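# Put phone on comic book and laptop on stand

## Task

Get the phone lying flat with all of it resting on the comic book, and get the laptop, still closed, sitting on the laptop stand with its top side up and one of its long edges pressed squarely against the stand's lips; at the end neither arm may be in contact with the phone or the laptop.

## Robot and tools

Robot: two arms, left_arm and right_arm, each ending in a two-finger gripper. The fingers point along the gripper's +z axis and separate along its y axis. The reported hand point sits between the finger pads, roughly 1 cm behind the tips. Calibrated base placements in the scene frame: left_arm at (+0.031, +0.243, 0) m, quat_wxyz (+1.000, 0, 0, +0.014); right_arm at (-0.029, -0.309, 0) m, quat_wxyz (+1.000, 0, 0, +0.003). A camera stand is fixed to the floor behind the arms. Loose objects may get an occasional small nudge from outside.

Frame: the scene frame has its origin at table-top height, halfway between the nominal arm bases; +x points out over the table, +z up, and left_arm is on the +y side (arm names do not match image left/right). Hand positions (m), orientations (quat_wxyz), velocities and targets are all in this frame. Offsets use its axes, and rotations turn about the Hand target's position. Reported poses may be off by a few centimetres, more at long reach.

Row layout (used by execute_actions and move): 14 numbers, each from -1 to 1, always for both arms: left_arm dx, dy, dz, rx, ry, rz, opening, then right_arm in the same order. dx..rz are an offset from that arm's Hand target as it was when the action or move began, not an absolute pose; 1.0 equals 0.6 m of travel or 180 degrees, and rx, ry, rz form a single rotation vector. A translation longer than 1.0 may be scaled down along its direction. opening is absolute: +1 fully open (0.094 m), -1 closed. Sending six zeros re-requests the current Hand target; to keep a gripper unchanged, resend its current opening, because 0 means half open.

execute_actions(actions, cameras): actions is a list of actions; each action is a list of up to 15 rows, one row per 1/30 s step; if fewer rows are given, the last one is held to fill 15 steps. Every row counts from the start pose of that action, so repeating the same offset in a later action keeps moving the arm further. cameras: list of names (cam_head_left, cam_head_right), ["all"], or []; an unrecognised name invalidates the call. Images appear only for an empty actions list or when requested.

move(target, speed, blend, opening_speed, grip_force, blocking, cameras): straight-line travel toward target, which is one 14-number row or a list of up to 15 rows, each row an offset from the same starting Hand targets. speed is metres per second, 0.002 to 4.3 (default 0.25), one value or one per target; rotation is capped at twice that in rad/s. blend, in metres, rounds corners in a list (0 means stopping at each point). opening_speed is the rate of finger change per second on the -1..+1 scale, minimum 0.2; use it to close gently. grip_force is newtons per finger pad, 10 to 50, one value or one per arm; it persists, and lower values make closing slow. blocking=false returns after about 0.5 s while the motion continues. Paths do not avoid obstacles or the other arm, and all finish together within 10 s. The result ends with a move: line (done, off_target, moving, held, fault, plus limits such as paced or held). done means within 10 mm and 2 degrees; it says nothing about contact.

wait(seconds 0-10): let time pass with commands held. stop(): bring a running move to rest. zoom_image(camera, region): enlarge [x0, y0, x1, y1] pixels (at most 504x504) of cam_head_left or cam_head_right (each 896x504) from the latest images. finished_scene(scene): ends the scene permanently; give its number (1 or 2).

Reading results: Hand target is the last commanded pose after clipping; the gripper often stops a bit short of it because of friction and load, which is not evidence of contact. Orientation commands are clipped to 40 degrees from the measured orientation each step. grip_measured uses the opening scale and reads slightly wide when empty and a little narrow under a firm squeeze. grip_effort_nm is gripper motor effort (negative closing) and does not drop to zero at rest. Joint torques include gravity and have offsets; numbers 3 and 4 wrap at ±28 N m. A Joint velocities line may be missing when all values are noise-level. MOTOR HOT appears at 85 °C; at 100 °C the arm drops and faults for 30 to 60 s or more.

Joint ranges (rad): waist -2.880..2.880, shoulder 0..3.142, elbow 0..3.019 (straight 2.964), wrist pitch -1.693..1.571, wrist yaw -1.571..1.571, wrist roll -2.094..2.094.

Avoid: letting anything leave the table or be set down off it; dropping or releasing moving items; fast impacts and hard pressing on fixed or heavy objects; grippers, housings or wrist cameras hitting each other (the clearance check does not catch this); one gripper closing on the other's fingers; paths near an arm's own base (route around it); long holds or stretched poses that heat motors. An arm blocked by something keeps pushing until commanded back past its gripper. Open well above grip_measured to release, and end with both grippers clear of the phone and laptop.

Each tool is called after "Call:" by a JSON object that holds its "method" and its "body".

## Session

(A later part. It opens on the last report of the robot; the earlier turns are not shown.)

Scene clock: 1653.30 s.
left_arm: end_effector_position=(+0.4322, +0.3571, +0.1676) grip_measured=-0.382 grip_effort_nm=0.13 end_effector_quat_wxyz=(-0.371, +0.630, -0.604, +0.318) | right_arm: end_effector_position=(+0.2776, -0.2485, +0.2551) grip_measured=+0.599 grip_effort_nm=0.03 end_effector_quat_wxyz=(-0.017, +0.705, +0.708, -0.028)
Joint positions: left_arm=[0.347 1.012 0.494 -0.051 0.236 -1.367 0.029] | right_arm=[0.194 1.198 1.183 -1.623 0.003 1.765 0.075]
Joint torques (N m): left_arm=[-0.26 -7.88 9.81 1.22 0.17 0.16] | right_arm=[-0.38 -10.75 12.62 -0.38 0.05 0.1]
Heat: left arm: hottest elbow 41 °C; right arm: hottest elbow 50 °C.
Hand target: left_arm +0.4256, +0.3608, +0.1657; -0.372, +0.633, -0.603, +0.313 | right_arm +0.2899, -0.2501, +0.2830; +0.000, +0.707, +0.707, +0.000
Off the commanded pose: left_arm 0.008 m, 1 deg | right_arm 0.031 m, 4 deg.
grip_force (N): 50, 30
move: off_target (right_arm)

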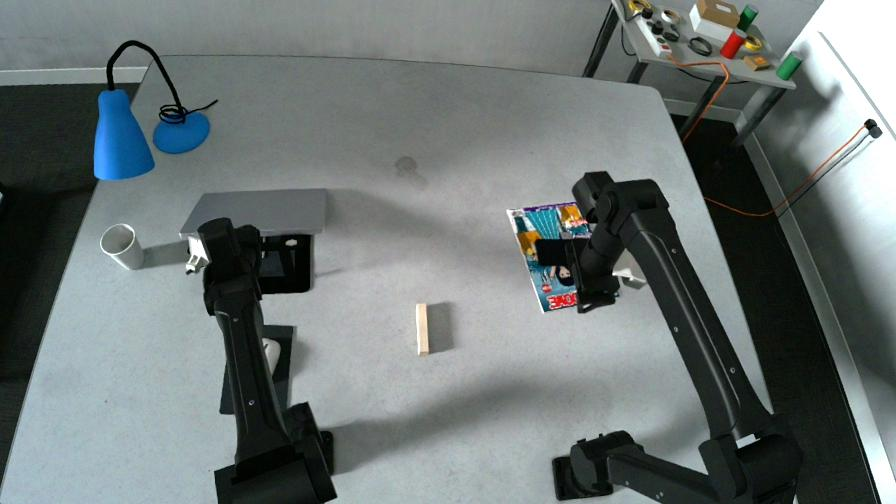

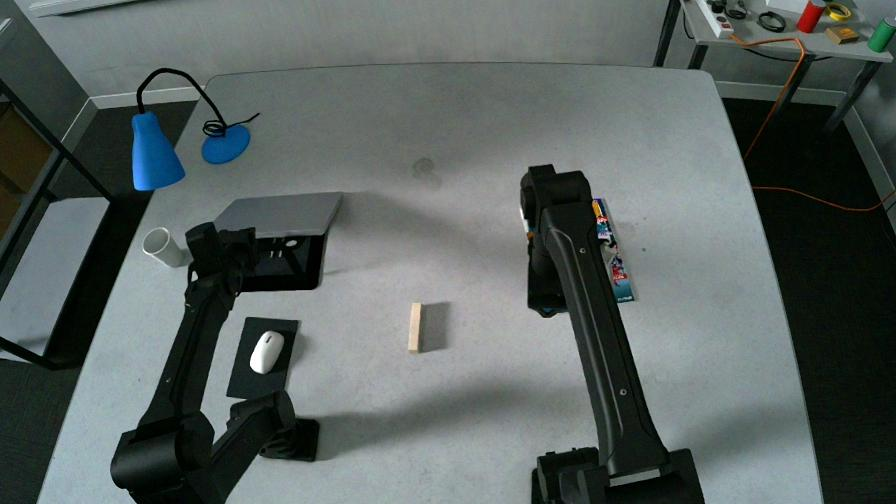

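Call:
{"method": "move", "body": {"target": [-0.1, -0.007, 0.045, 0, 0, 0, -0.38, 0, 0, 0, 0, 0, 0, 0.6], "speed": 0.06, "cameras": ["all"]}}

Call:
{"method": "zoom_image", "body": {"camera": "cam_head_left", "region": [170, 180, 340, 240]}}

Call:
{"method": "zoom_image", "body": {"camera": "cam_head_right", "region": [190, 185, 360, 245]}}

Scene clock: 1658.47 s.
left_arm: end_effector_position=(+0.3714, +0.3539, +0.1969) grip_measured=-0.382 grip_effort_nm=0.13 end_effector_quat_wxyz=(-0.372, +0.629, -0.603, +0.318) | right_arm: end_effector_position=(+0.2776, -0.2485, +0.2551) grip_measured=+0.599 grip_effort_nm=0.03 end_effector_quat_wxyz=(-0.017, +0.705, +0.708, -0.028)
Joint positions: left_arm=[0.437 0.737 0.452 -0.294 0.311 -1.316 0.029] | right_arm=[0.194 1.198 1.183 -1.623 0.003 1.765 0.075]
Joint torques (N m): left_arm=[-0.38 -4.89 10.47 1.47 0.14 0.15] | right_arm=[-0.32 -10.81 12.64 -0.38 0.05 0.09]
Heat: left arm: hottest elbow 41 °C; right arm: hottest elbow 50 °C.
Hand target: left_arm +0.3657, +0.3566, +0.1929; -0.372, +0.633, -0.603, +0.314 | right_arm +0.2899, -0.2501, +0.2830; +0.000, +0.707, +0.707, +0.000
Off the commanded pose: left_arm 0.008 m, 1 deg | right_arm 0.031 m, 4 deg.
grip_force (N): 50, 30
move: off_target (right_arm)

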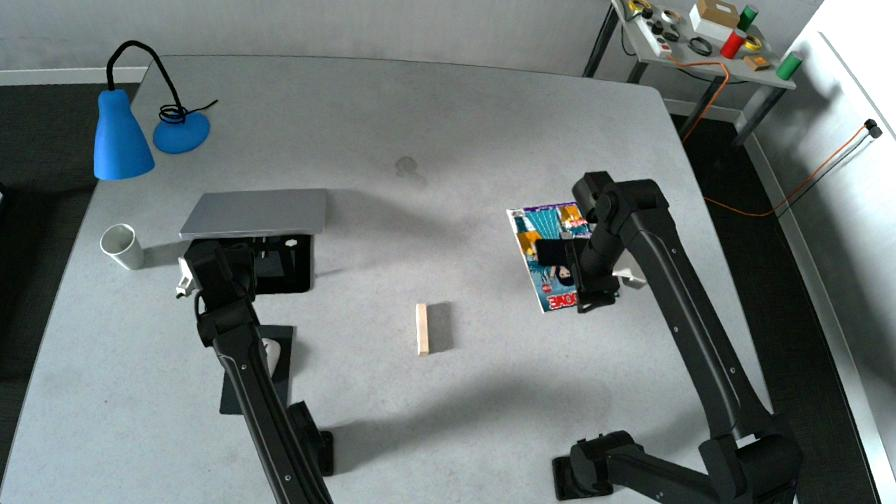

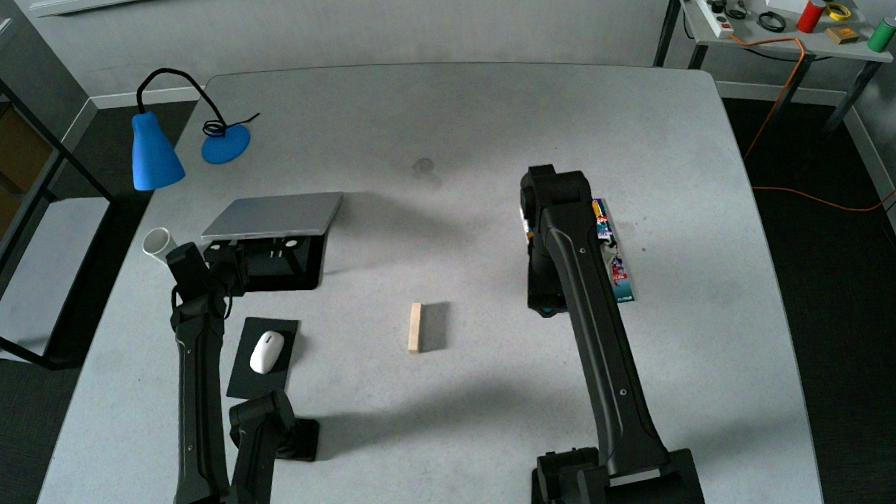

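Scaled by 2.965.

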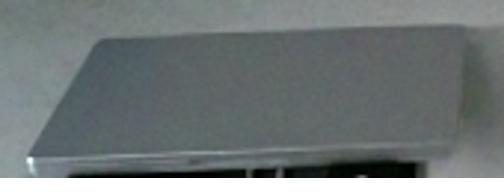

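Scaled by 2.965.

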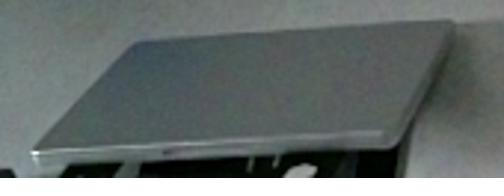

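Call:
{"method": "zoom_image", "body": {"camera": "cam_head_left", "region": [170, 180, 254, 240]}}

Call:
{"method": "zoom_image", "body": {"camera": "cam_head_left", "region": [256, 180, 340, 240]}}

Call:
{"method": "zoom_image", "body": {"camera": "cam_head_right", "region": [190, 185, 274, 245]}}

Call:
{"method": "zoom_image", "body": {"camera": "cam_head_right", "region": [276, 185, 360, 245]}}

Scaled by 6.000.

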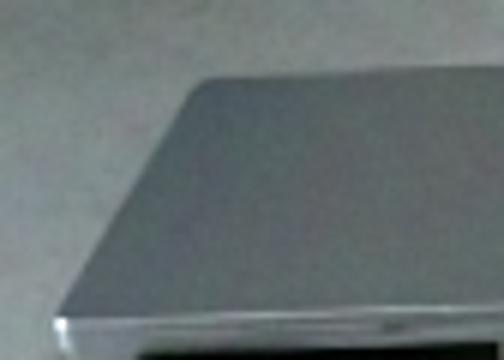

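Scaled by 6.000.

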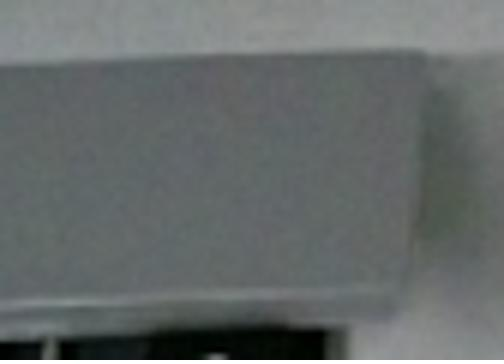

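Scaled by 6.000.

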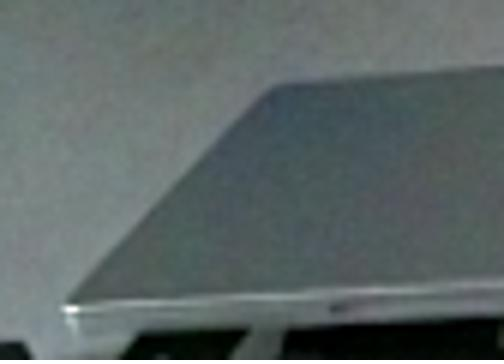

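Scaled by 6.000.

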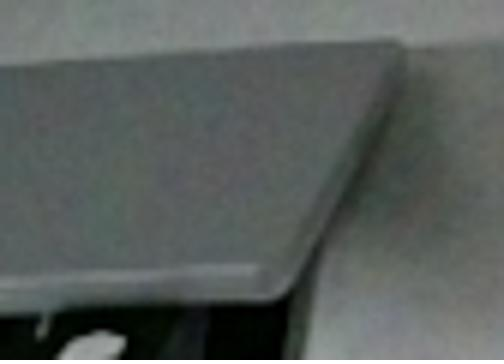

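Call:
{"method": "zoom_image", "body": {"camera": "cam_head_left", "region": [180, 215, 330, 305]}}

Call:
{"method": "zoom_image", "body": {"camera": "cam_head_right", "region": [190, 215, 340, 305]}}

Scaled by 3.360.

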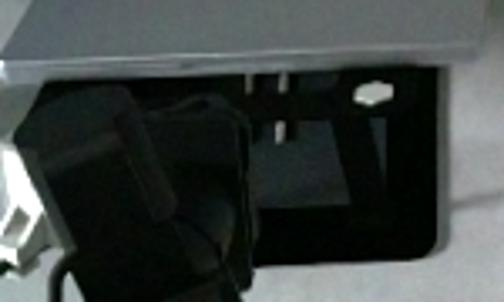

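Scaled by 3.360.

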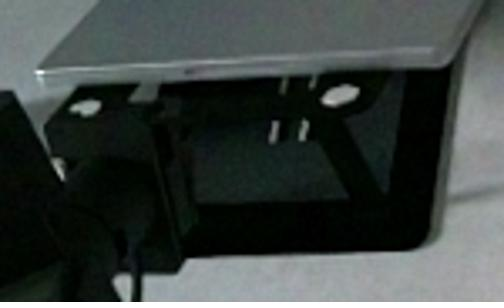

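Call:
{"method": "move", "body": {"target": [[0.0655, -0.0017, -0.0282, -0.0226, 0.0997, 0, -0.97, 0, 0, 0, 0, 0, 0, 0.6], [0.1063, -0.0017, -0.062, -0.0226, 0.0997, 0, -0.97, 0, 0, 0, 0, 0, 0, 0.6]], "speed": [0.12, 0.05], "cameras": ["all"]}}

Call:
{"method": "zoom_image", "body": {"camera": "cam_head_left", "region": [170, 180, 340, 300]}}

Call:
{"method": "zoom_image", "body": {"camera": "cam_head_right", "region": [180, 180, 350, 300]}}

Scene clock: 1740.10 s.
left_arm: end_effector_position=(+0.3977, +0.3496, +0.1236) grip_measured=-0.962 grip_effort_nm=-0.38 end_effector_quat_wxyz=(-0.219, +0.700, -0.645, +0.215) | right_arm: end_effector_position=(+0.2776, -0.2485, +0.2551) grip_measured=+0.599 grip_effort_nm=0.03 end_effector_quat_wxyz=(-0.017, +0.705, +0.708, -0.028)
Joint positions: left_arm=[0.339 1.072 0.612 -0.511 0.183 -1.341 0.002] | right_arm=[0.194 1.198 1.183 -1.623 0.003 1.765 0.075]
Joint torques (N m): left_arm=[-1.79 -6.53 17.02 2.09 -0.15 -0.02] | right_arm=[-0.32 -10.75 12.66 -0.4 0.05 0.09]
Heat: left arm: hottest elbow 40 °C; right arm: hottest elbow 51 °C.
Hand target: left_arm +0.4294, +0.3556, +0.1554; -0.250, +0.687, -0.642, +0.232 | right_arm +0.2899, -0.2501, +0.2830; +0.000, +0.707, +0.707, +0.000
Off the commanded pose: left_arm 0.046 m, 4 deg | right_arm 0.031 m, 4 deg.
grip_force (N): 50, 30
move: off_target (left_arm, right_arm)

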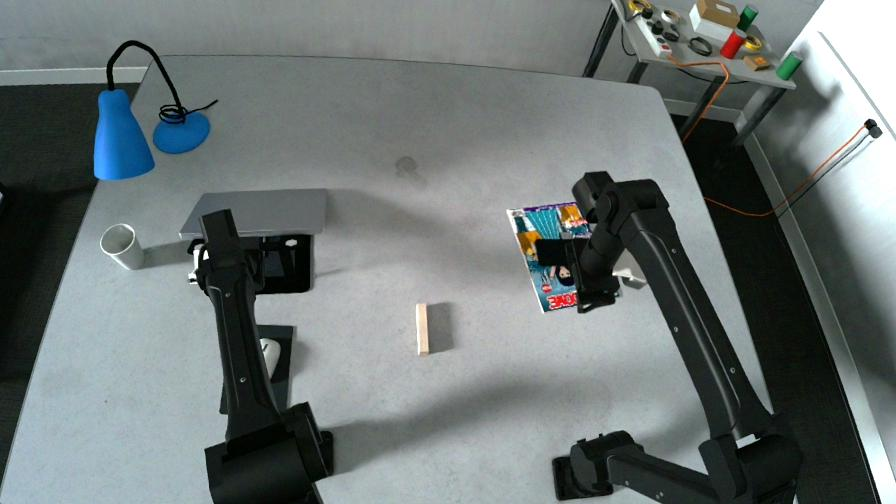

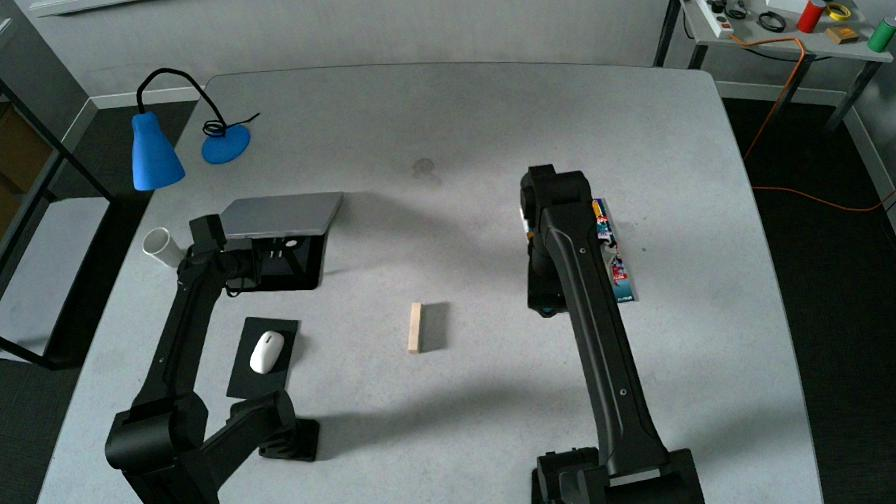

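Scaled by 2.965.

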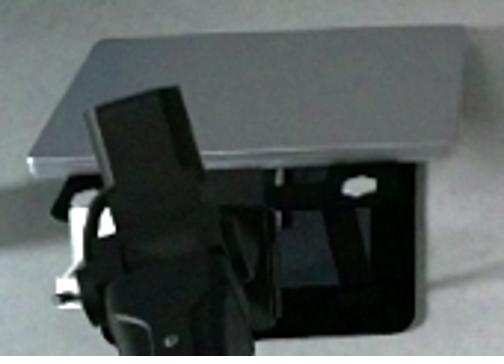

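Scaled by 2.965.

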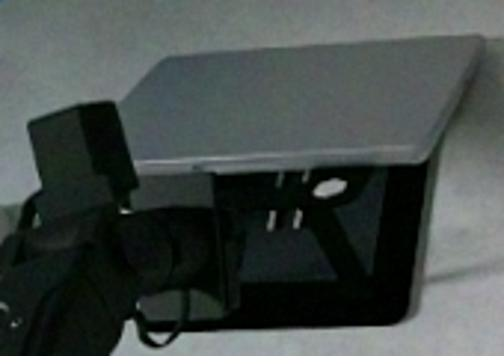

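Call:
{"method": "move", "body": {"target": [[-0.1073, -0.0093, -0.0423, 0, 0, 0, -0.97, 0, 0, 0, 0, 0, 0, 0.6], [-0.1273, -0.0093, 0.1, 0, 0, 0, -0.97, 0, 0, 0, 0, 0, 0, 0.6]], "speed": [0.1, 0.1], "blend": [0.02, 0], "cameras": ["all"]}}

Call:
{"method": "zoom_image", "body": {"camera": "cam_head_left", "region": [170, 180, 340, 300]}}

Call:
{"method": "zoom_image", "body": {"camera": "cam_head_right", "region": [180, 180, 350, 300]}}

Scene clock: 1756.23 s.
left_arm: end_effector_position=(+0.3383, +0.3382, +0.1768) grip_measured=-0.962 grip_effort_nm=-0.39 end_effector_quat_wxyz=(-0.218, +0.696, -0.648, +0.221) | right_arm: end_effector_position=(+0.2776, -0.2485, +0.2551) grip_measured=+0.599 grip_effort_nm=0.03 end_effector_quat_wxyz=(-0.017, +0.705, +0.708, -0.028)
Joint positions: left_arm=[0.397 0.805 0.615 -0.787 0.229 -1.287 0.002] | right_arm=[0.194 1.198 1.183 -1.623 0.003 1.765 0.075]
Joint torques (N m): left_arm=[-0.62 -4.72 17.99 0.81 0.13 0.08] | right_arm=[-0.32 -10.81 12.63 -0.39 0.05 0.1]
Heat: left arm: hottest elbow 45 °C; right arm: hottest elbow 51 °C.
Hand target: left_arm +0.3530, +0.3500, +0.2155; -0.250, +0.687, -0.642, +0.232 | right_arm +0.2899, -0.2501, +0.2830; +0.000, +0.707, +0.707, +0.000
Off the commanded pose: left_arm 0.043 m, 4 deg | right_arm 0.031 m, 4 deg.
grip_force (N): 50, 30
move: off_target (left_arm, right_arm)

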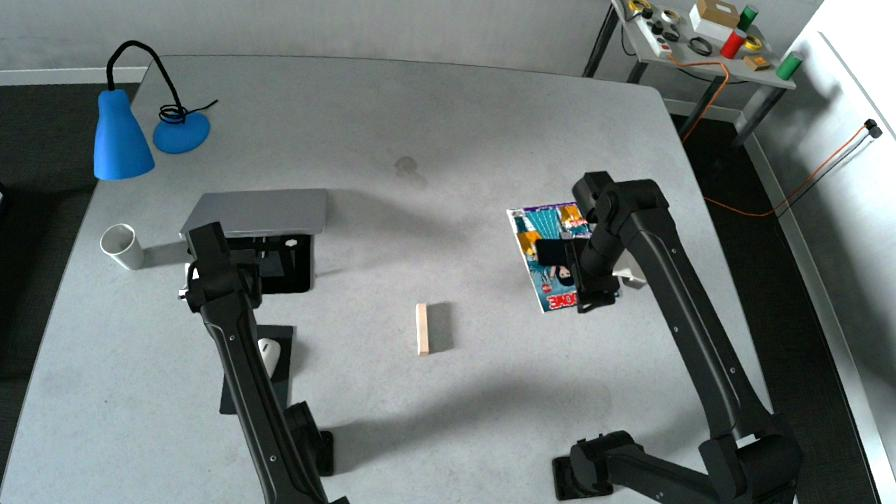

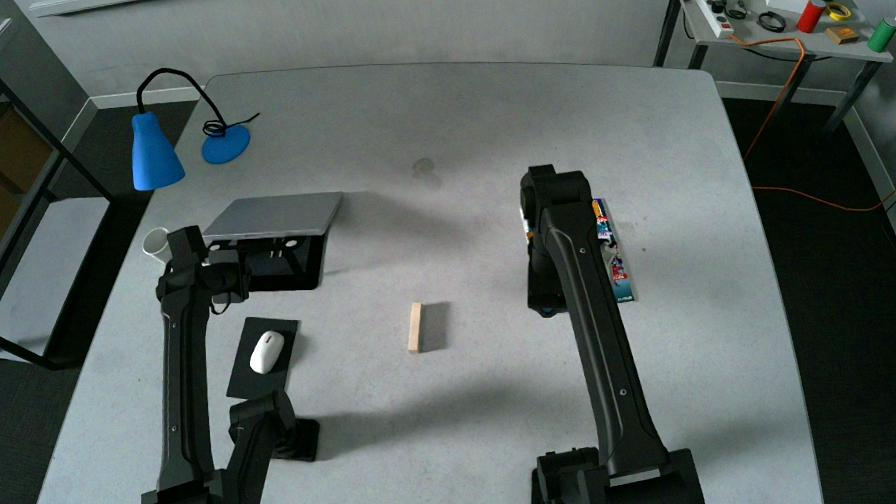

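Scaled by 2.965.

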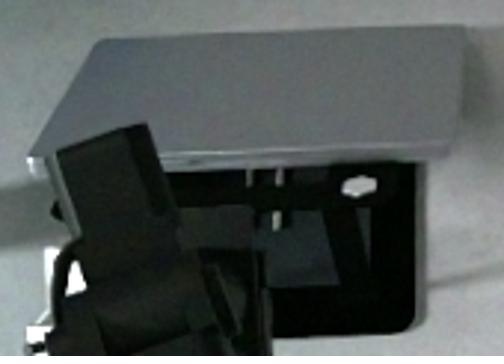

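Scaled by 2.965.

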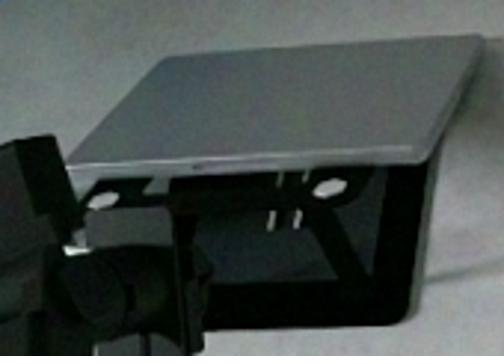

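Call:
{"method": "move", "body": {"target": [0.12, 0.02, 0.03, 0, 0, 0, -0.97, 0, 0, 0, 0, 0, 0, 0.6], "speed": 0.1, "cameras": []}}

Scene clock: 1768.07 s.
left_arm: end_effector_position=(+0.3967, +0.3566, +0.1961) grip_measured=-0.962 grip_effort_nm=-0.38 end_effector_quat_wxyz=(-0.216, +0.700, -0.646, +0.214) | right_arm: end_effector_position=(+0.2776, -0.2485, +0.2551) grip_measured=+0.599 grip_effort_nm=0.03 end_effector_quat_wxyz=(-0.017, +0.705, +0.708, -0.028)
Joint positions: left_arm=[0.364 0.997 0.77 -0.753 0.198 -1.32 0.002] | right_arm=[0.194 1.198 1.183 -1.623 0.003 1.765 0.075]
Joint torques (N m): left_arm=[-2.2 -6.24 18.43 1.87 -0.1 -0.08] | right_arm=[-0.26 -10.75 12.64 -0.36 0.05 0.1]
Heat: left arm: hottest elbow 45 °C; right arm: hottest elbow 51 °C.
Hand target: left_arm +0.4250, +0.3620, +0.2336; -0.250, +0.686, -0.642, +0.232 | right_arm +0.2899, -0.2501, +0.2830; +0.000, +0.707, +0.707, +0.000
Off the commanded pose: left_arm 0.047 m, 5 deg | right_arm 0.031 m, 4 deg.
grip_force (N): 50, 30
move: off_target (left_arm, right_arm)
No camera images: "cameras" was empty.

Call:
{"method": "move", "body": {"target": [0.035, -0.002, -0.04, 0, 0, 0, -0.97, 0, 0, 0, 0, 0, 0, 0.6], "speed": 0.06, "cameras": ["all"]}}

Call:
{"method": "zoom_image", "body": {"camera": "cam_head_left", "region": [170, 180, 340, 300]}}

Call:
{"method": "zoom_image", "body": {"camera": "cam_head_right", "region": [180, 180, 350, 300]}}

Scene clock: 1773.63 s.
left_arm: end_effector_position=(+0.4210, +0.3576, +0.1801) grip_measured=-0.962 grip_effort_nm=-0.38 end_effector_quat_wxyz=(-0.222, +0.698, -0.645, +0.216) | right_arm: end_effector_position=(+0.2776, -0.2485, +0.2551) grip_measured=+0.599 grip_effort_nm=0.03 end_effector_quat_wxyz=(-0.017, +0.705, +0.708, -0.028)
Joint positions: left_arm=[0.336 1.075 0.77 -0.659 0.181 -1.343 0.002] | right_arm=[0.194 1.198 1.183 -1.623 0.003 1.765 0.075]
Joint torques (N m): left_arm=[-2.55 -7.12 16.46 2.14 -0.14 -0.06] | right_arm=[-0.38 -10.81 12.66 -0.38 0.05 0.1]
Motor temperatures (°C): left_arm=[22 27 46 24 27 24 28] | right_arm=[26 34 52 25 24 23 24]
Heat: left arm: hottest elbow 46 °C; right arm: hottest elbow 52 °C.
Hand target: left_arm +0.4460, +0.3608, +0.2095; -0.250, +0.687, -0.642, +0.232 | right_arm +0.2899, -0.2501, +0.2830; +0.000, +0.707, +0.707, +0.000
Off the commanded pose: left_arm 0.039 m, 4 deg | right_arm 0.031 m, 4 deg.
grip_force (N): 50, 30
move: off_target (left_arm, right_arm)

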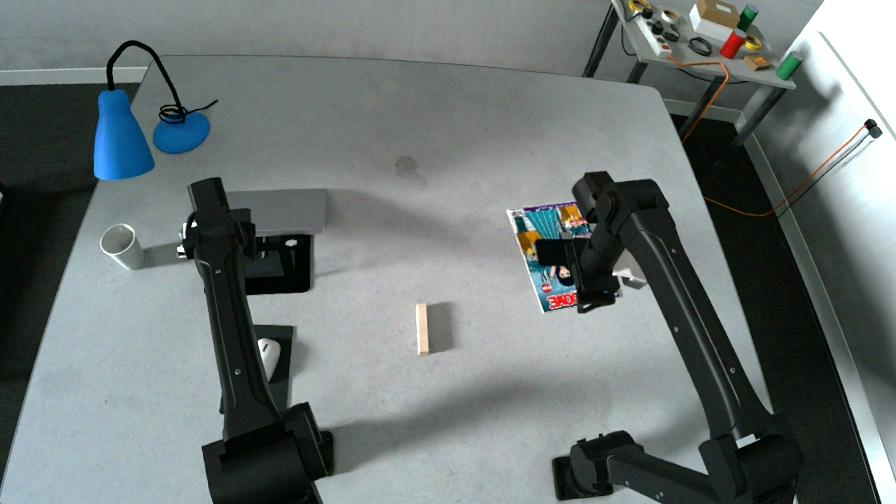

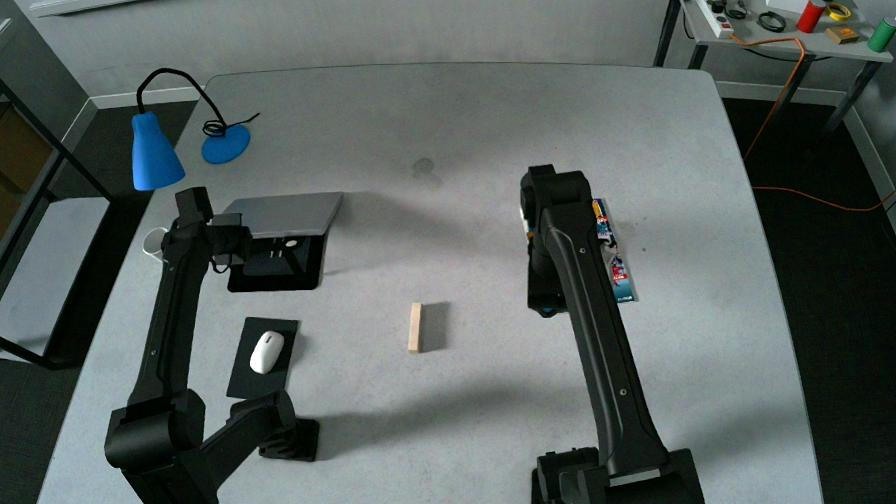

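Scaled by 2.965.

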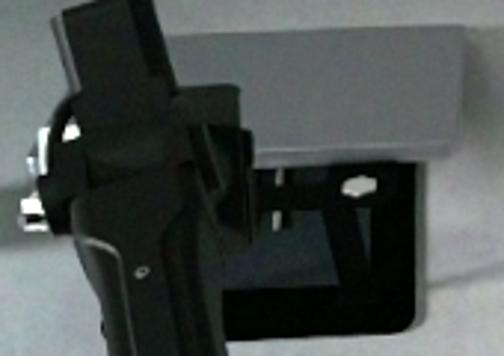

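Scaled by 2.965.

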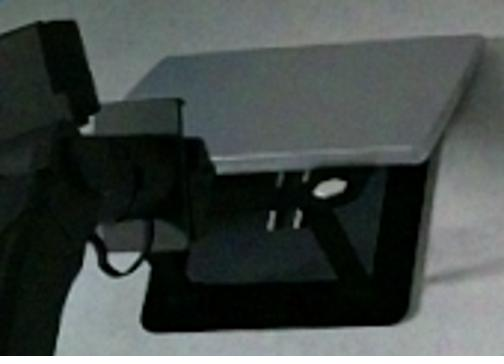

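Call:
{"method": "move", "body": {"target": [0.0247, 0, -0.0403, 0, 0, 0, -0.97, 0, 0, 0, 0, 0, 0, 0.6], "speed": 0.05, "cameras": []}}

Scene clock: 1778.20 s.
left_arm: end_effector_position=(+0.4414, +0.3602, +0.1663) grip_measured=-0.962 grip_effort_nm=-0.38 end_effector_quat_wxyz=(-0.231, +0.696, -0.644, +0.220) | right_arm: end_effector_position=(+0.2776, -0.2485, +0.2551) grip_measured=+0.599 grip_effort_nm=0.03 end_effector_quat_wxyz=(-0.017, +0.705, +0.708, -0.028)
Joint positions: left_arm=[0.32 1.141 0.77 -0.571 0.171 -1.355 0.002] | right_arm=[0.194 1.198 1.183 -1.623 0.003 1.765 0.075]
Joint torques (N m): left_arm=[-2.55 -8.53 14.58 1.99 -0.09 0.01] | right_arm=[-0.44 -10.75 12.62 -0.38 0.05 0.09]
Heat: left arm: hottest elbow 46 °C; right arm: hottest elbow 52 °C.
Hand target: left_arm +0.4609, +0.3608, +0.1854; -0.251, +0.687, -0.642, +0.232 | right_arm +0.2899, -0.2501, +0.2830; +0.000, +0.707, +0.707, +0.000
Off the commanded pose: left_arm 0.027 m, 3 deg | right_arm 0.031 m, 4 deg.
grip_force (N): 50, 30
move: off_target (left_arm, right_arm)
No camera images: "cameras" was empty.

Call:
{"method": "move", "body": {"target": [-0.025, 0, -0.035, 0, 0, 0, -0.97, 0, 0, 0, 0, 0, 0, 0.6], "speed": 0.05, "cameras": []}}

Scene clock: 1783.93 s.
left_arm: end_effector_position=(+0.4450, +0.3611, +0.1642) grip_measured=-0.962 grip_effort_nm=-0.38 end_effector_quat_wxyz=(-0.244, +0.690, -0.642, +0.228) | right_arm: end_effector_position=(+0.2776, -0.2485, +0.2551) grip_measured=+0.599 grip_effort_nm=0.03 end_effector_quat_wxyz=(-0.017, +0.705, +0.708, -0.028)
Joint positions: left_arm=[0.32 1.141 0.75 -0.518 0.174 -1.355 0.002] | right_arm=[0.194 1.198 1.183 -1.623 0.003 1.765 0.075]
Joint torques (N m): left_arm=[-0.91 -8.7 9.72 2.09 0.13 0.09] | right_arm=[-0.44 -10.75 12.64 -0.4 0.05 0.09]
Heat: left arm: hottest elbow 46 °C; right arm: hottest elbow 52 °C.
Hand target: left_arm +0.4458, +0.3608, +0.1644; -0.250, +0.687, -0.642, +0.232 | right_arm +0.2899, -0.2501, +0.2830; +0.000, +0.707, +0.707, +0.000
Off the commanded pose: left_arm 0.001 m, 1 deg | right_arm 0.031 m, 4 deg.
grip_force (N): 50, 30
move: off_target (right_arm)
No camera images: "cameras" was empty.

Call:
{"method": "move", "body": {"target": [-0.0135, -0.002, -0.0185, 0, 0, 0, -0.97, 0, 0, 0, 0, 0, 0, 0.6], "speed": 0.04, "cameras": ["all"]}}

Call:
{"method": "zoom_image", "body": {"camera": "cam_head_left", "region": [170, 180, 340, 300]}}

Call:
{"method": "zoom_image", "body": {"camera": "cam_head_right", "region": [180, 180, 350, 300]}}

Scene clock: 1788.47 s.
left_arm: end_effector_position=(+0.4381, +0.3580, +0.1498) grip_measured=-0.962 grip_effort_nm=-0.39 end_effector_quat_wxyz=(-0.240, +0.691, -0.642, +0.227) | right_arm: end_effector_position=(+0.2776, -0.2485, +0.2551) grip_measured=+0.599 grip_effort_nm=0.03 end_effector_quat_wxyz=(-0.017, +0.705, +0.708, -0.028)
Joint positions: left_arm=[0.32 1.141 0.713 -0.49 0.177 -1.355 0.002] | right_arm=[0.194 1.198 1.183 -1.623 0.003 1.765 0.075]
Joint torques (N m): left_arm=[-1.32 -9.82 9.57 2 0.11 0.12] | right_arm=[-0.38 -10.75 12.64 -0.36 0.04 0.09]
Heat: left arm: hottest elbow 46 °C; right arm: hottest elbow 52 °C.
Hand target: left_arm +0.4378, +0.3596, +0.1533; -0.250, +0.686, -0.642, +0.232 | right_arm +0.2899, -0.2501, +0.2830; +0.000, +0.707, +0.707, +0.000
Off the commanded pose: left_arm 0.004 m, 1 deg | right_arm 0.031 m, 4 deg.
grip_force (N): 50, 30
move: off_target (right_arm)

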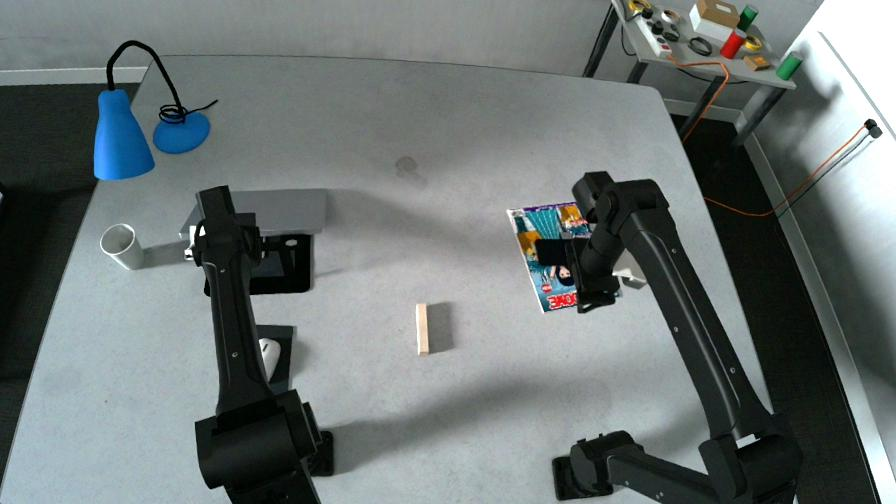

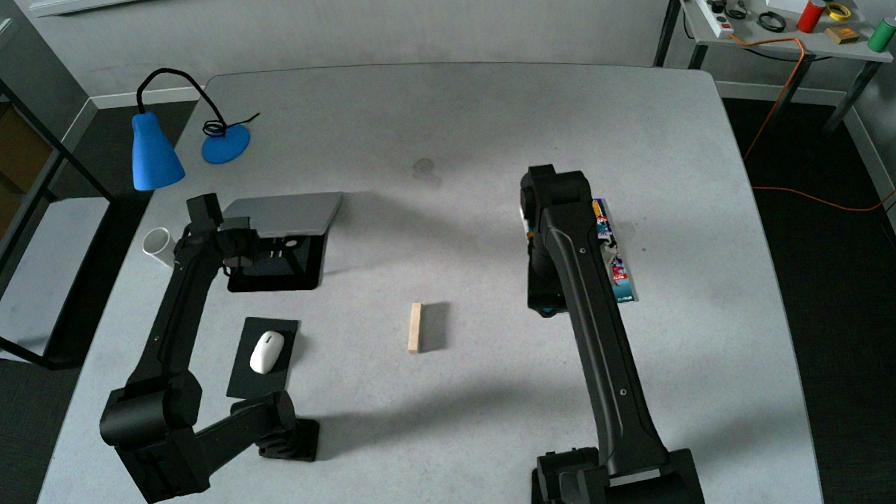

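Scaled by 2.965.

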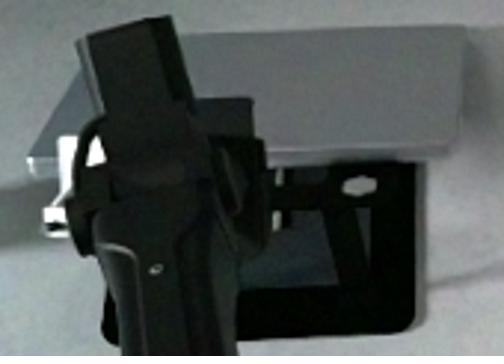

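Scaled by 2.965.

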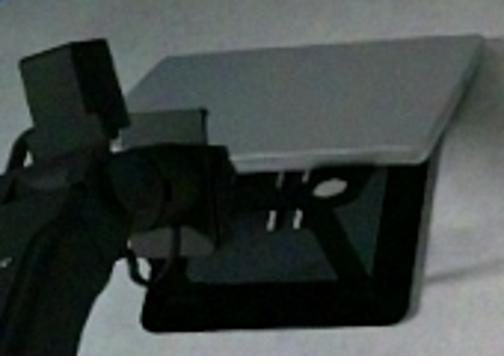

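Call:
{"method": "move", "body": {"target": [0.0125, 0, -0.0075, 0, 0, 0, -0.97, 0, 0, 0, 0, 0, 0, 0.6], "speed": 0.03, "cameras": []}}

Scene clock: 1791.97 s.
left_arm: end_effector_position=(+0.4422, +0.3595, +0.1517) grip_measured=-0.962 grip_effort_nm=-0.39 end_effector_quat_wxyz=(-0.247, +0.689, -0.641, +0.231) | right_arm: end_effector_position=(+0.2776, -0.2485, +0.2551) grip_measured=+0.599 grip_effort_nm=0.03 end_effector_quat_wxyz=(-0.017, +0.705, +0.708, -0.028)
Joint positions: left_arm=[0.32 1.144 0.713 -0.468 0.177 -1.355 0.002] | right_arm=[0.194 1.198 1.183 -1.623 0.003 1.765 0.075]
Joint torques (N m): left_arm=[-1.26 -7.36 10.43 2.02 -0.04 0.05] | right_arm=[-0.44 -10.75 12.67 -0.39 0.05 0.09]
Heat: left arm: hottest elbow 45 °C; right arm: hottest elbow 52 °C.
Hand target: left_arm +0.4452, +0.3596, +0.1487; -0.250, +0.687, -0.642, +0.232 | right_arm +0.2899, -0.2501, +0.2830; +0.000, +0.707, +0.707, +0.000
Off the commanded pose: left_arm 0.004 m, 0 deg | right_arm 0.031 m, 4 deg.
grip_force (N): 50, 30
move: off_target (right_arm)
No camera images: "cameras" was empty.

Call:
{"method": "move", "body": {"target": [0.0125, 0, -0.0085, 0, 0, 0, -0.97, 0, 0, 0, 0, 0, 0, 0.6], "speed": 0.03, "cameras": []}}

Scene clock: 1795.20 s.
left_arm: end_effector_position=(+0.4467, +0.3617, +0.1433) grip_measured=-0.962 grip_effort_nm=-0.39 end_effector_quat_wxyz=(-0.246, +0.690, -0.641, +0.229) | right_arm: end_effector_position=(+0.2776, -0.2485, +0.2551) grip_measured=+0.599 grip_effort_nm=0.03 end_effector_quat_wxyz=(-0.017, +0.705, +0.708, -0.028)
Joint positions: left_arm=[0.32 1.173 0.713 -0.445 0.173 -1.355 0.002] | right_arm=[0.194 1.198 1.183 -1.623 0.003 1.765 0.075]
Joint torques (N m): left_arm=[-2.67 -8.59 10.71 2.09 -0.11 0.06] | right_arm=[-0.38 -10.81 12.64 -0.39 0.05 0.09]
Heat: left arm: hottest elbow 45 °C; right arm: hottest elbow 52 °C.
Hand target: left_arm +0.4527, +0.3596, +0.1436; -0.250, +0.687, -0.642, +0.232 | right_arm +0.2899, -0.2501, +0.2830; +0.000, +0.707, +0.707, +0.000
Off the commanded pose: left_arm 0.006 m, 1 deg | right_arm 0.031 m, 4 deg.
grip_force (N): 50, 30
move: off_target (right_arm)
No camera images: "cameras" was empty.

Call:
{"method": "move", "body": {"target": [0.0125, 0, -0.0075, 0, 0, 0, -0.97, 0, 0, 0, 0, 0, 0, 0.6], "speed": 0.03, "cameras": ["all"]}}

Call:
{"method": "zoom_image", "body": {"camera": "cam_head_left", "region": [170, 180, 340, 300]}}

Call:
{"method": "zoom_image", "body": {"camera": "cam_head_right", "region": [180, 180, 350, 300]}}

Scene clock: 1799.10 s.
left_arm: end_effector_position=(+0.4506, +0.3626, +0.1351) grip_measured=-0.962 grip_effort_nm=-0.39 end_effector_quat_wxyz=(-0.243, +0.691, -0.642, +0.226) | right_arm: end_effector_position=(+0.2776, -0.2485, +0.2551) grip_measured=+0.599 grip_effort_nm=0.03 end_effector_quat_wxyz=(-0.017, +0.705, +0.708, -0.028)
Joint positions: left_arm=[0.317 1.2 0.713 -0.426 0.169 -1.357 0.002] | right_arm=[0.194 1.198 1.183 -1.623 0.003 1.765 0.075]
Joint torques (N m): left_arm=[-3.08 -8.59 11.47 2.07 -0.08 -0.01] | right_arm=[-0.44 -10.75 12.64 -0.39 0.04 0.09]
Heat: left arm: hottest elbow 45 °C; right arm: hottest elbow 52 °C.
Hand target: left_arm +0.4602, +0.3595, +0.1391; -0.250, +0.686, -0.642, +0.232 | right_arm +0.2899, -0.2501, +0.2830; +0.000, +0.707, +0.707, +0.000
Off the commanded pose: left_arm 0.011 m, 1 deg | right_arm 0.031 m, 4 deg.
grip_force (N): 50, 30
move: off_target (left_arm, right_arm)

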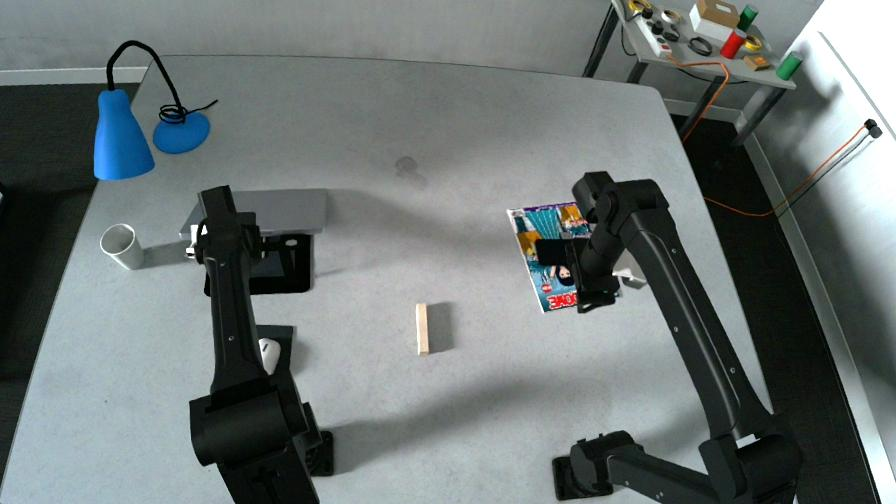

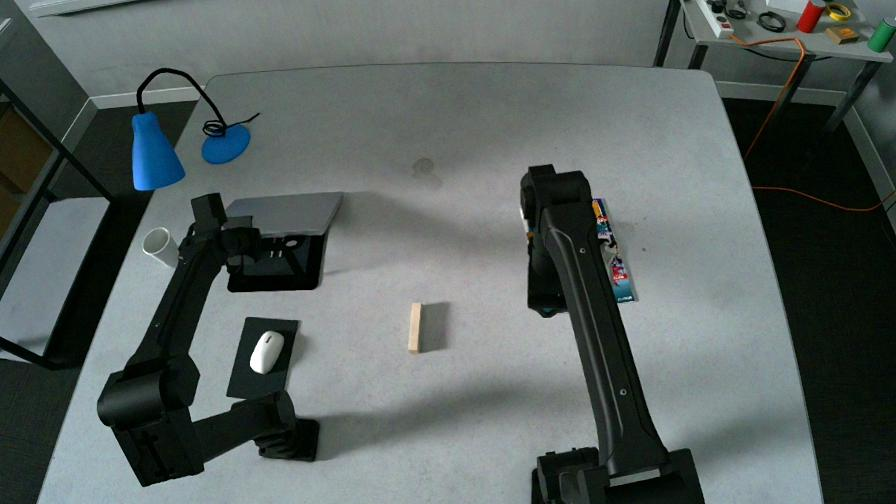

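Scaled by 2.965.

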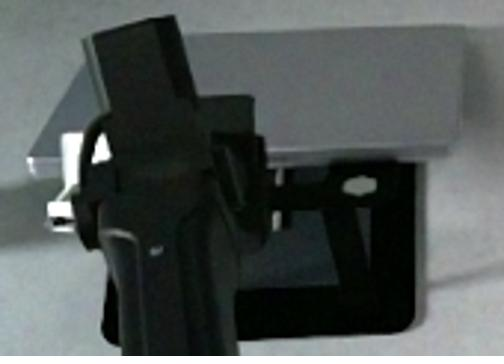

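Scaled by 2.965.

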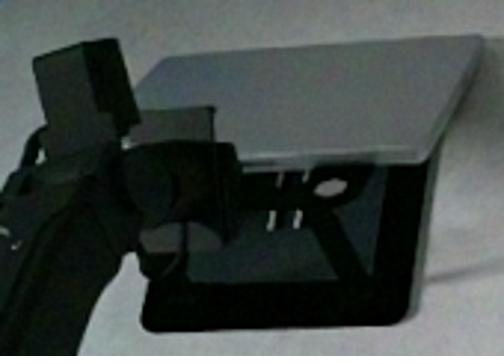

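Call:
{"method": "move", "body": {"target": [0.02, -0.004, 0.0, 0, 0, 0, -0.97, 0, 0, 0, 0, 0, 0, 0.6], "speed": 0.03, "cameras": ["all"]}}

Call:
{"method": "zoom_image", "body": {"camera": "cam_head_left", "region": [170, 180, 340, 300]}}

Call:
{"method": "zoom_image", "body": {"camera": "cam_head_right", "region": [180, 180, 350, 300]}}

Scene clock: 1804.70 s.
left_arm: end_effector_position=(+0.4512, +0.3622, +0.1341) grip_measured=-0.962 grip_effort_nm=-0.39 end_effector_quat_wxyz=(-0.244, +0.695, -0.638, +0.222) | right_arm: end_effector_position=(+0.2776, -0.2485, +0.2551) grip_measured=+0.599 grip_effort_nm=0.03 end_effector_quat_wxyz=(-0.017, +0.705, +0.708, -0.028)
Joint positions: left_arm=[0.31 1.202 0.713 -0.424 0.153 -1.37 0.002] | right_arm=[0.194 1.198 1.183 -1.623 0.003 1.765 0.075]
Joint torques (N m): left_arm=[-3.72 -6.36 13.5 2.14 0.04 -0.04] | right_arm=[-0.38 -10.81 12.66 -0.38 0.05 0.1]
Heat: left arm: hottest elbow 45 °C; right arm: hottest elbow 52 °C.
Hand target: left_arm +0.4723, +0.3572, +0.1392; -0.251, +0.686, -0.642, +0.232 | right_arm +0.2899, -0.2501, +0.2830; +0.000, +0.707, +0.707, +0.000
Off the commanded pose: left_arm 0.022 m, 2 deg | right_arm 0.031 m, 4 deg.
grip_force (N): 50, 30
move: off_target (left_arm, right_arm)

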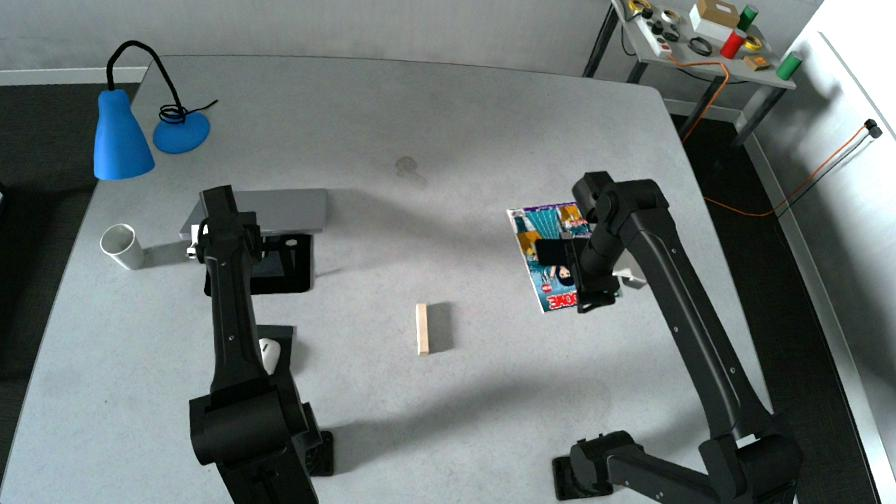

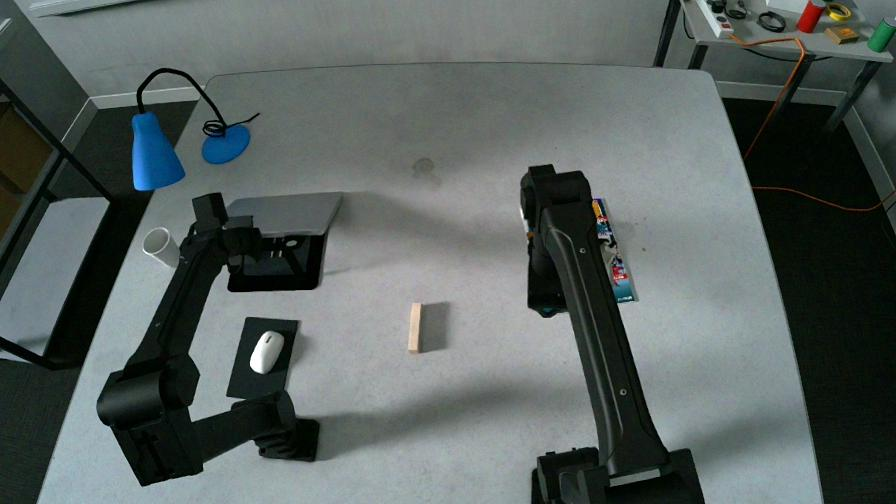

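Scaled by 2.965.

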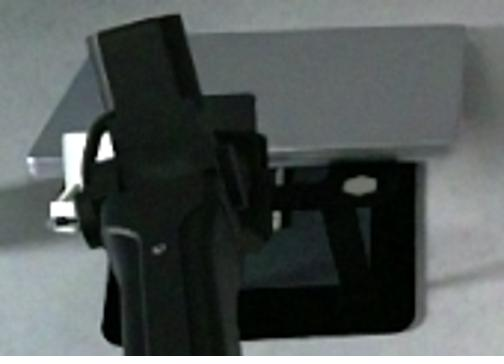

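Scaled by 2.965.

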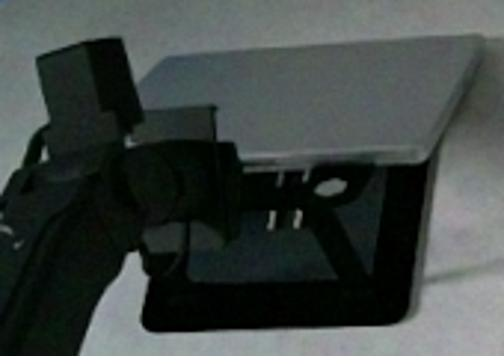

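Call:
{"method": "move", "body": {"target": [0.035, 0, -0.01, 0, 0, 0, -0.97, 0, 0, 0, 0, 0, 0, 0.6], "speed": 0.04, "cameras": ["all"]}}

Call:
{"method": "zoom_image", "body": {"camera": "cam_head_left", "region": [170, 180, 340, 300]}}

Call:
{"method": "zoom_image", "body": {"camera": "cam_head_right", "region": [180, 180, 350, 300]}}

Scene clock: 1817.43 s.
left_arm: end_effector_position=(+0.4616, +0.3619, +0.1330) grip_measured=-0.962 grip_effort_nm=-0.39 end_effector_quat_wxyz=(-0.247, +0.696, -0.636, +0.222) | right_arm: end_effector_position=(+0.2776, -0.2485, +0.2551) grip_measured=+0.599 grip_effort_nm=0.03 end_effector_quat_wxyz=(-0.017, +0.705, +0.708, -0.028)
Joint positions: left_arm=[0.297 1.23 0.729 -0.405 0.142 -1.385 0.002] | right_arm=[0.194 1.198 1.183 -1.623 0.003 1.765 0.075]
Joint torques (N m): left_arm=[-4.07 -4.72 15.16 2.69 0.02 -0.05] | right_arm=[-0.38 -10.81 12.67 -0.36 0.05 0.09]
Heat: left arm: hottest elbow 46 °C; right arm: hottest elbow 52 °C.
Hand target: left_arm +0.4933, +0.3571, +0.1333; -0.251, +0.686, -0.642, +0.232 | right_arm +0.2899, -0.2501, +0.2830; +0.000, +0.707, +0.707, +0.000
Off the commanded pose: left_arm 0.032 m, 2 deg | right_arm 0.031 m, 4 deg.
grip_force (N): 50, 30
move: off_target (left_arm, right_arm)

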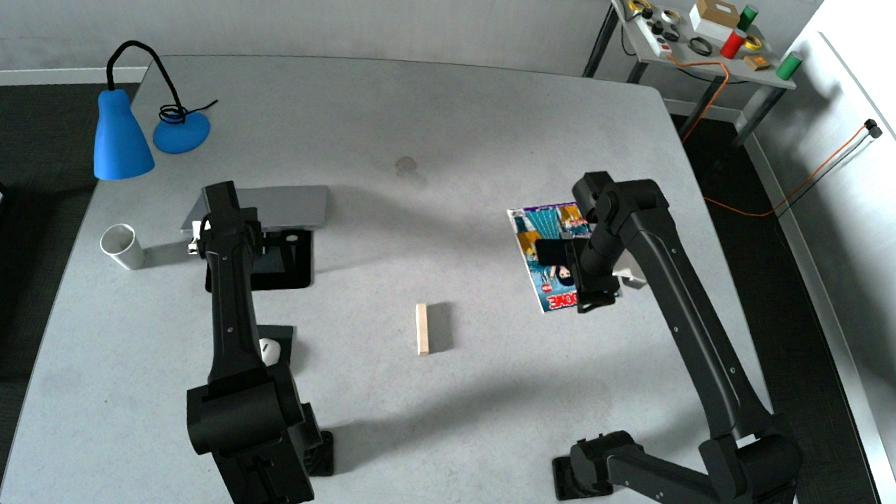

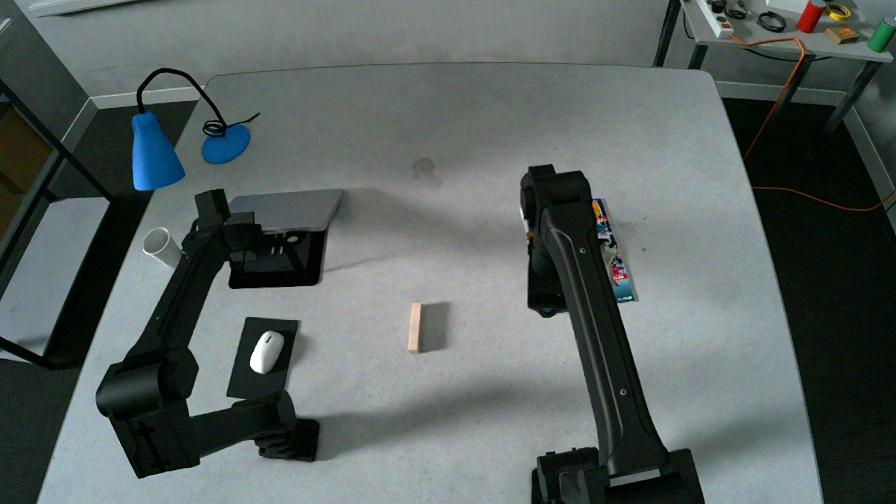

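Scaled by 2.965.

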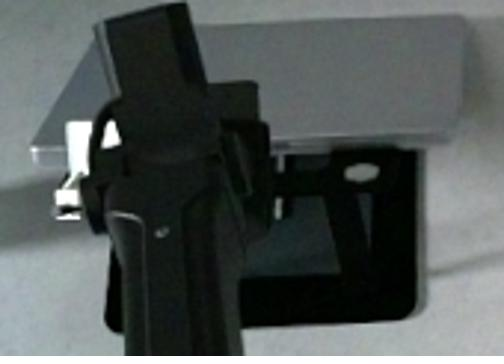

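Scaled by 2.965.

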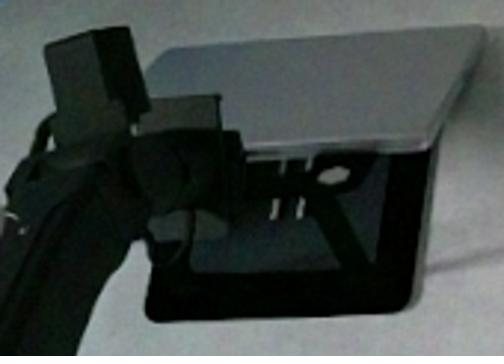

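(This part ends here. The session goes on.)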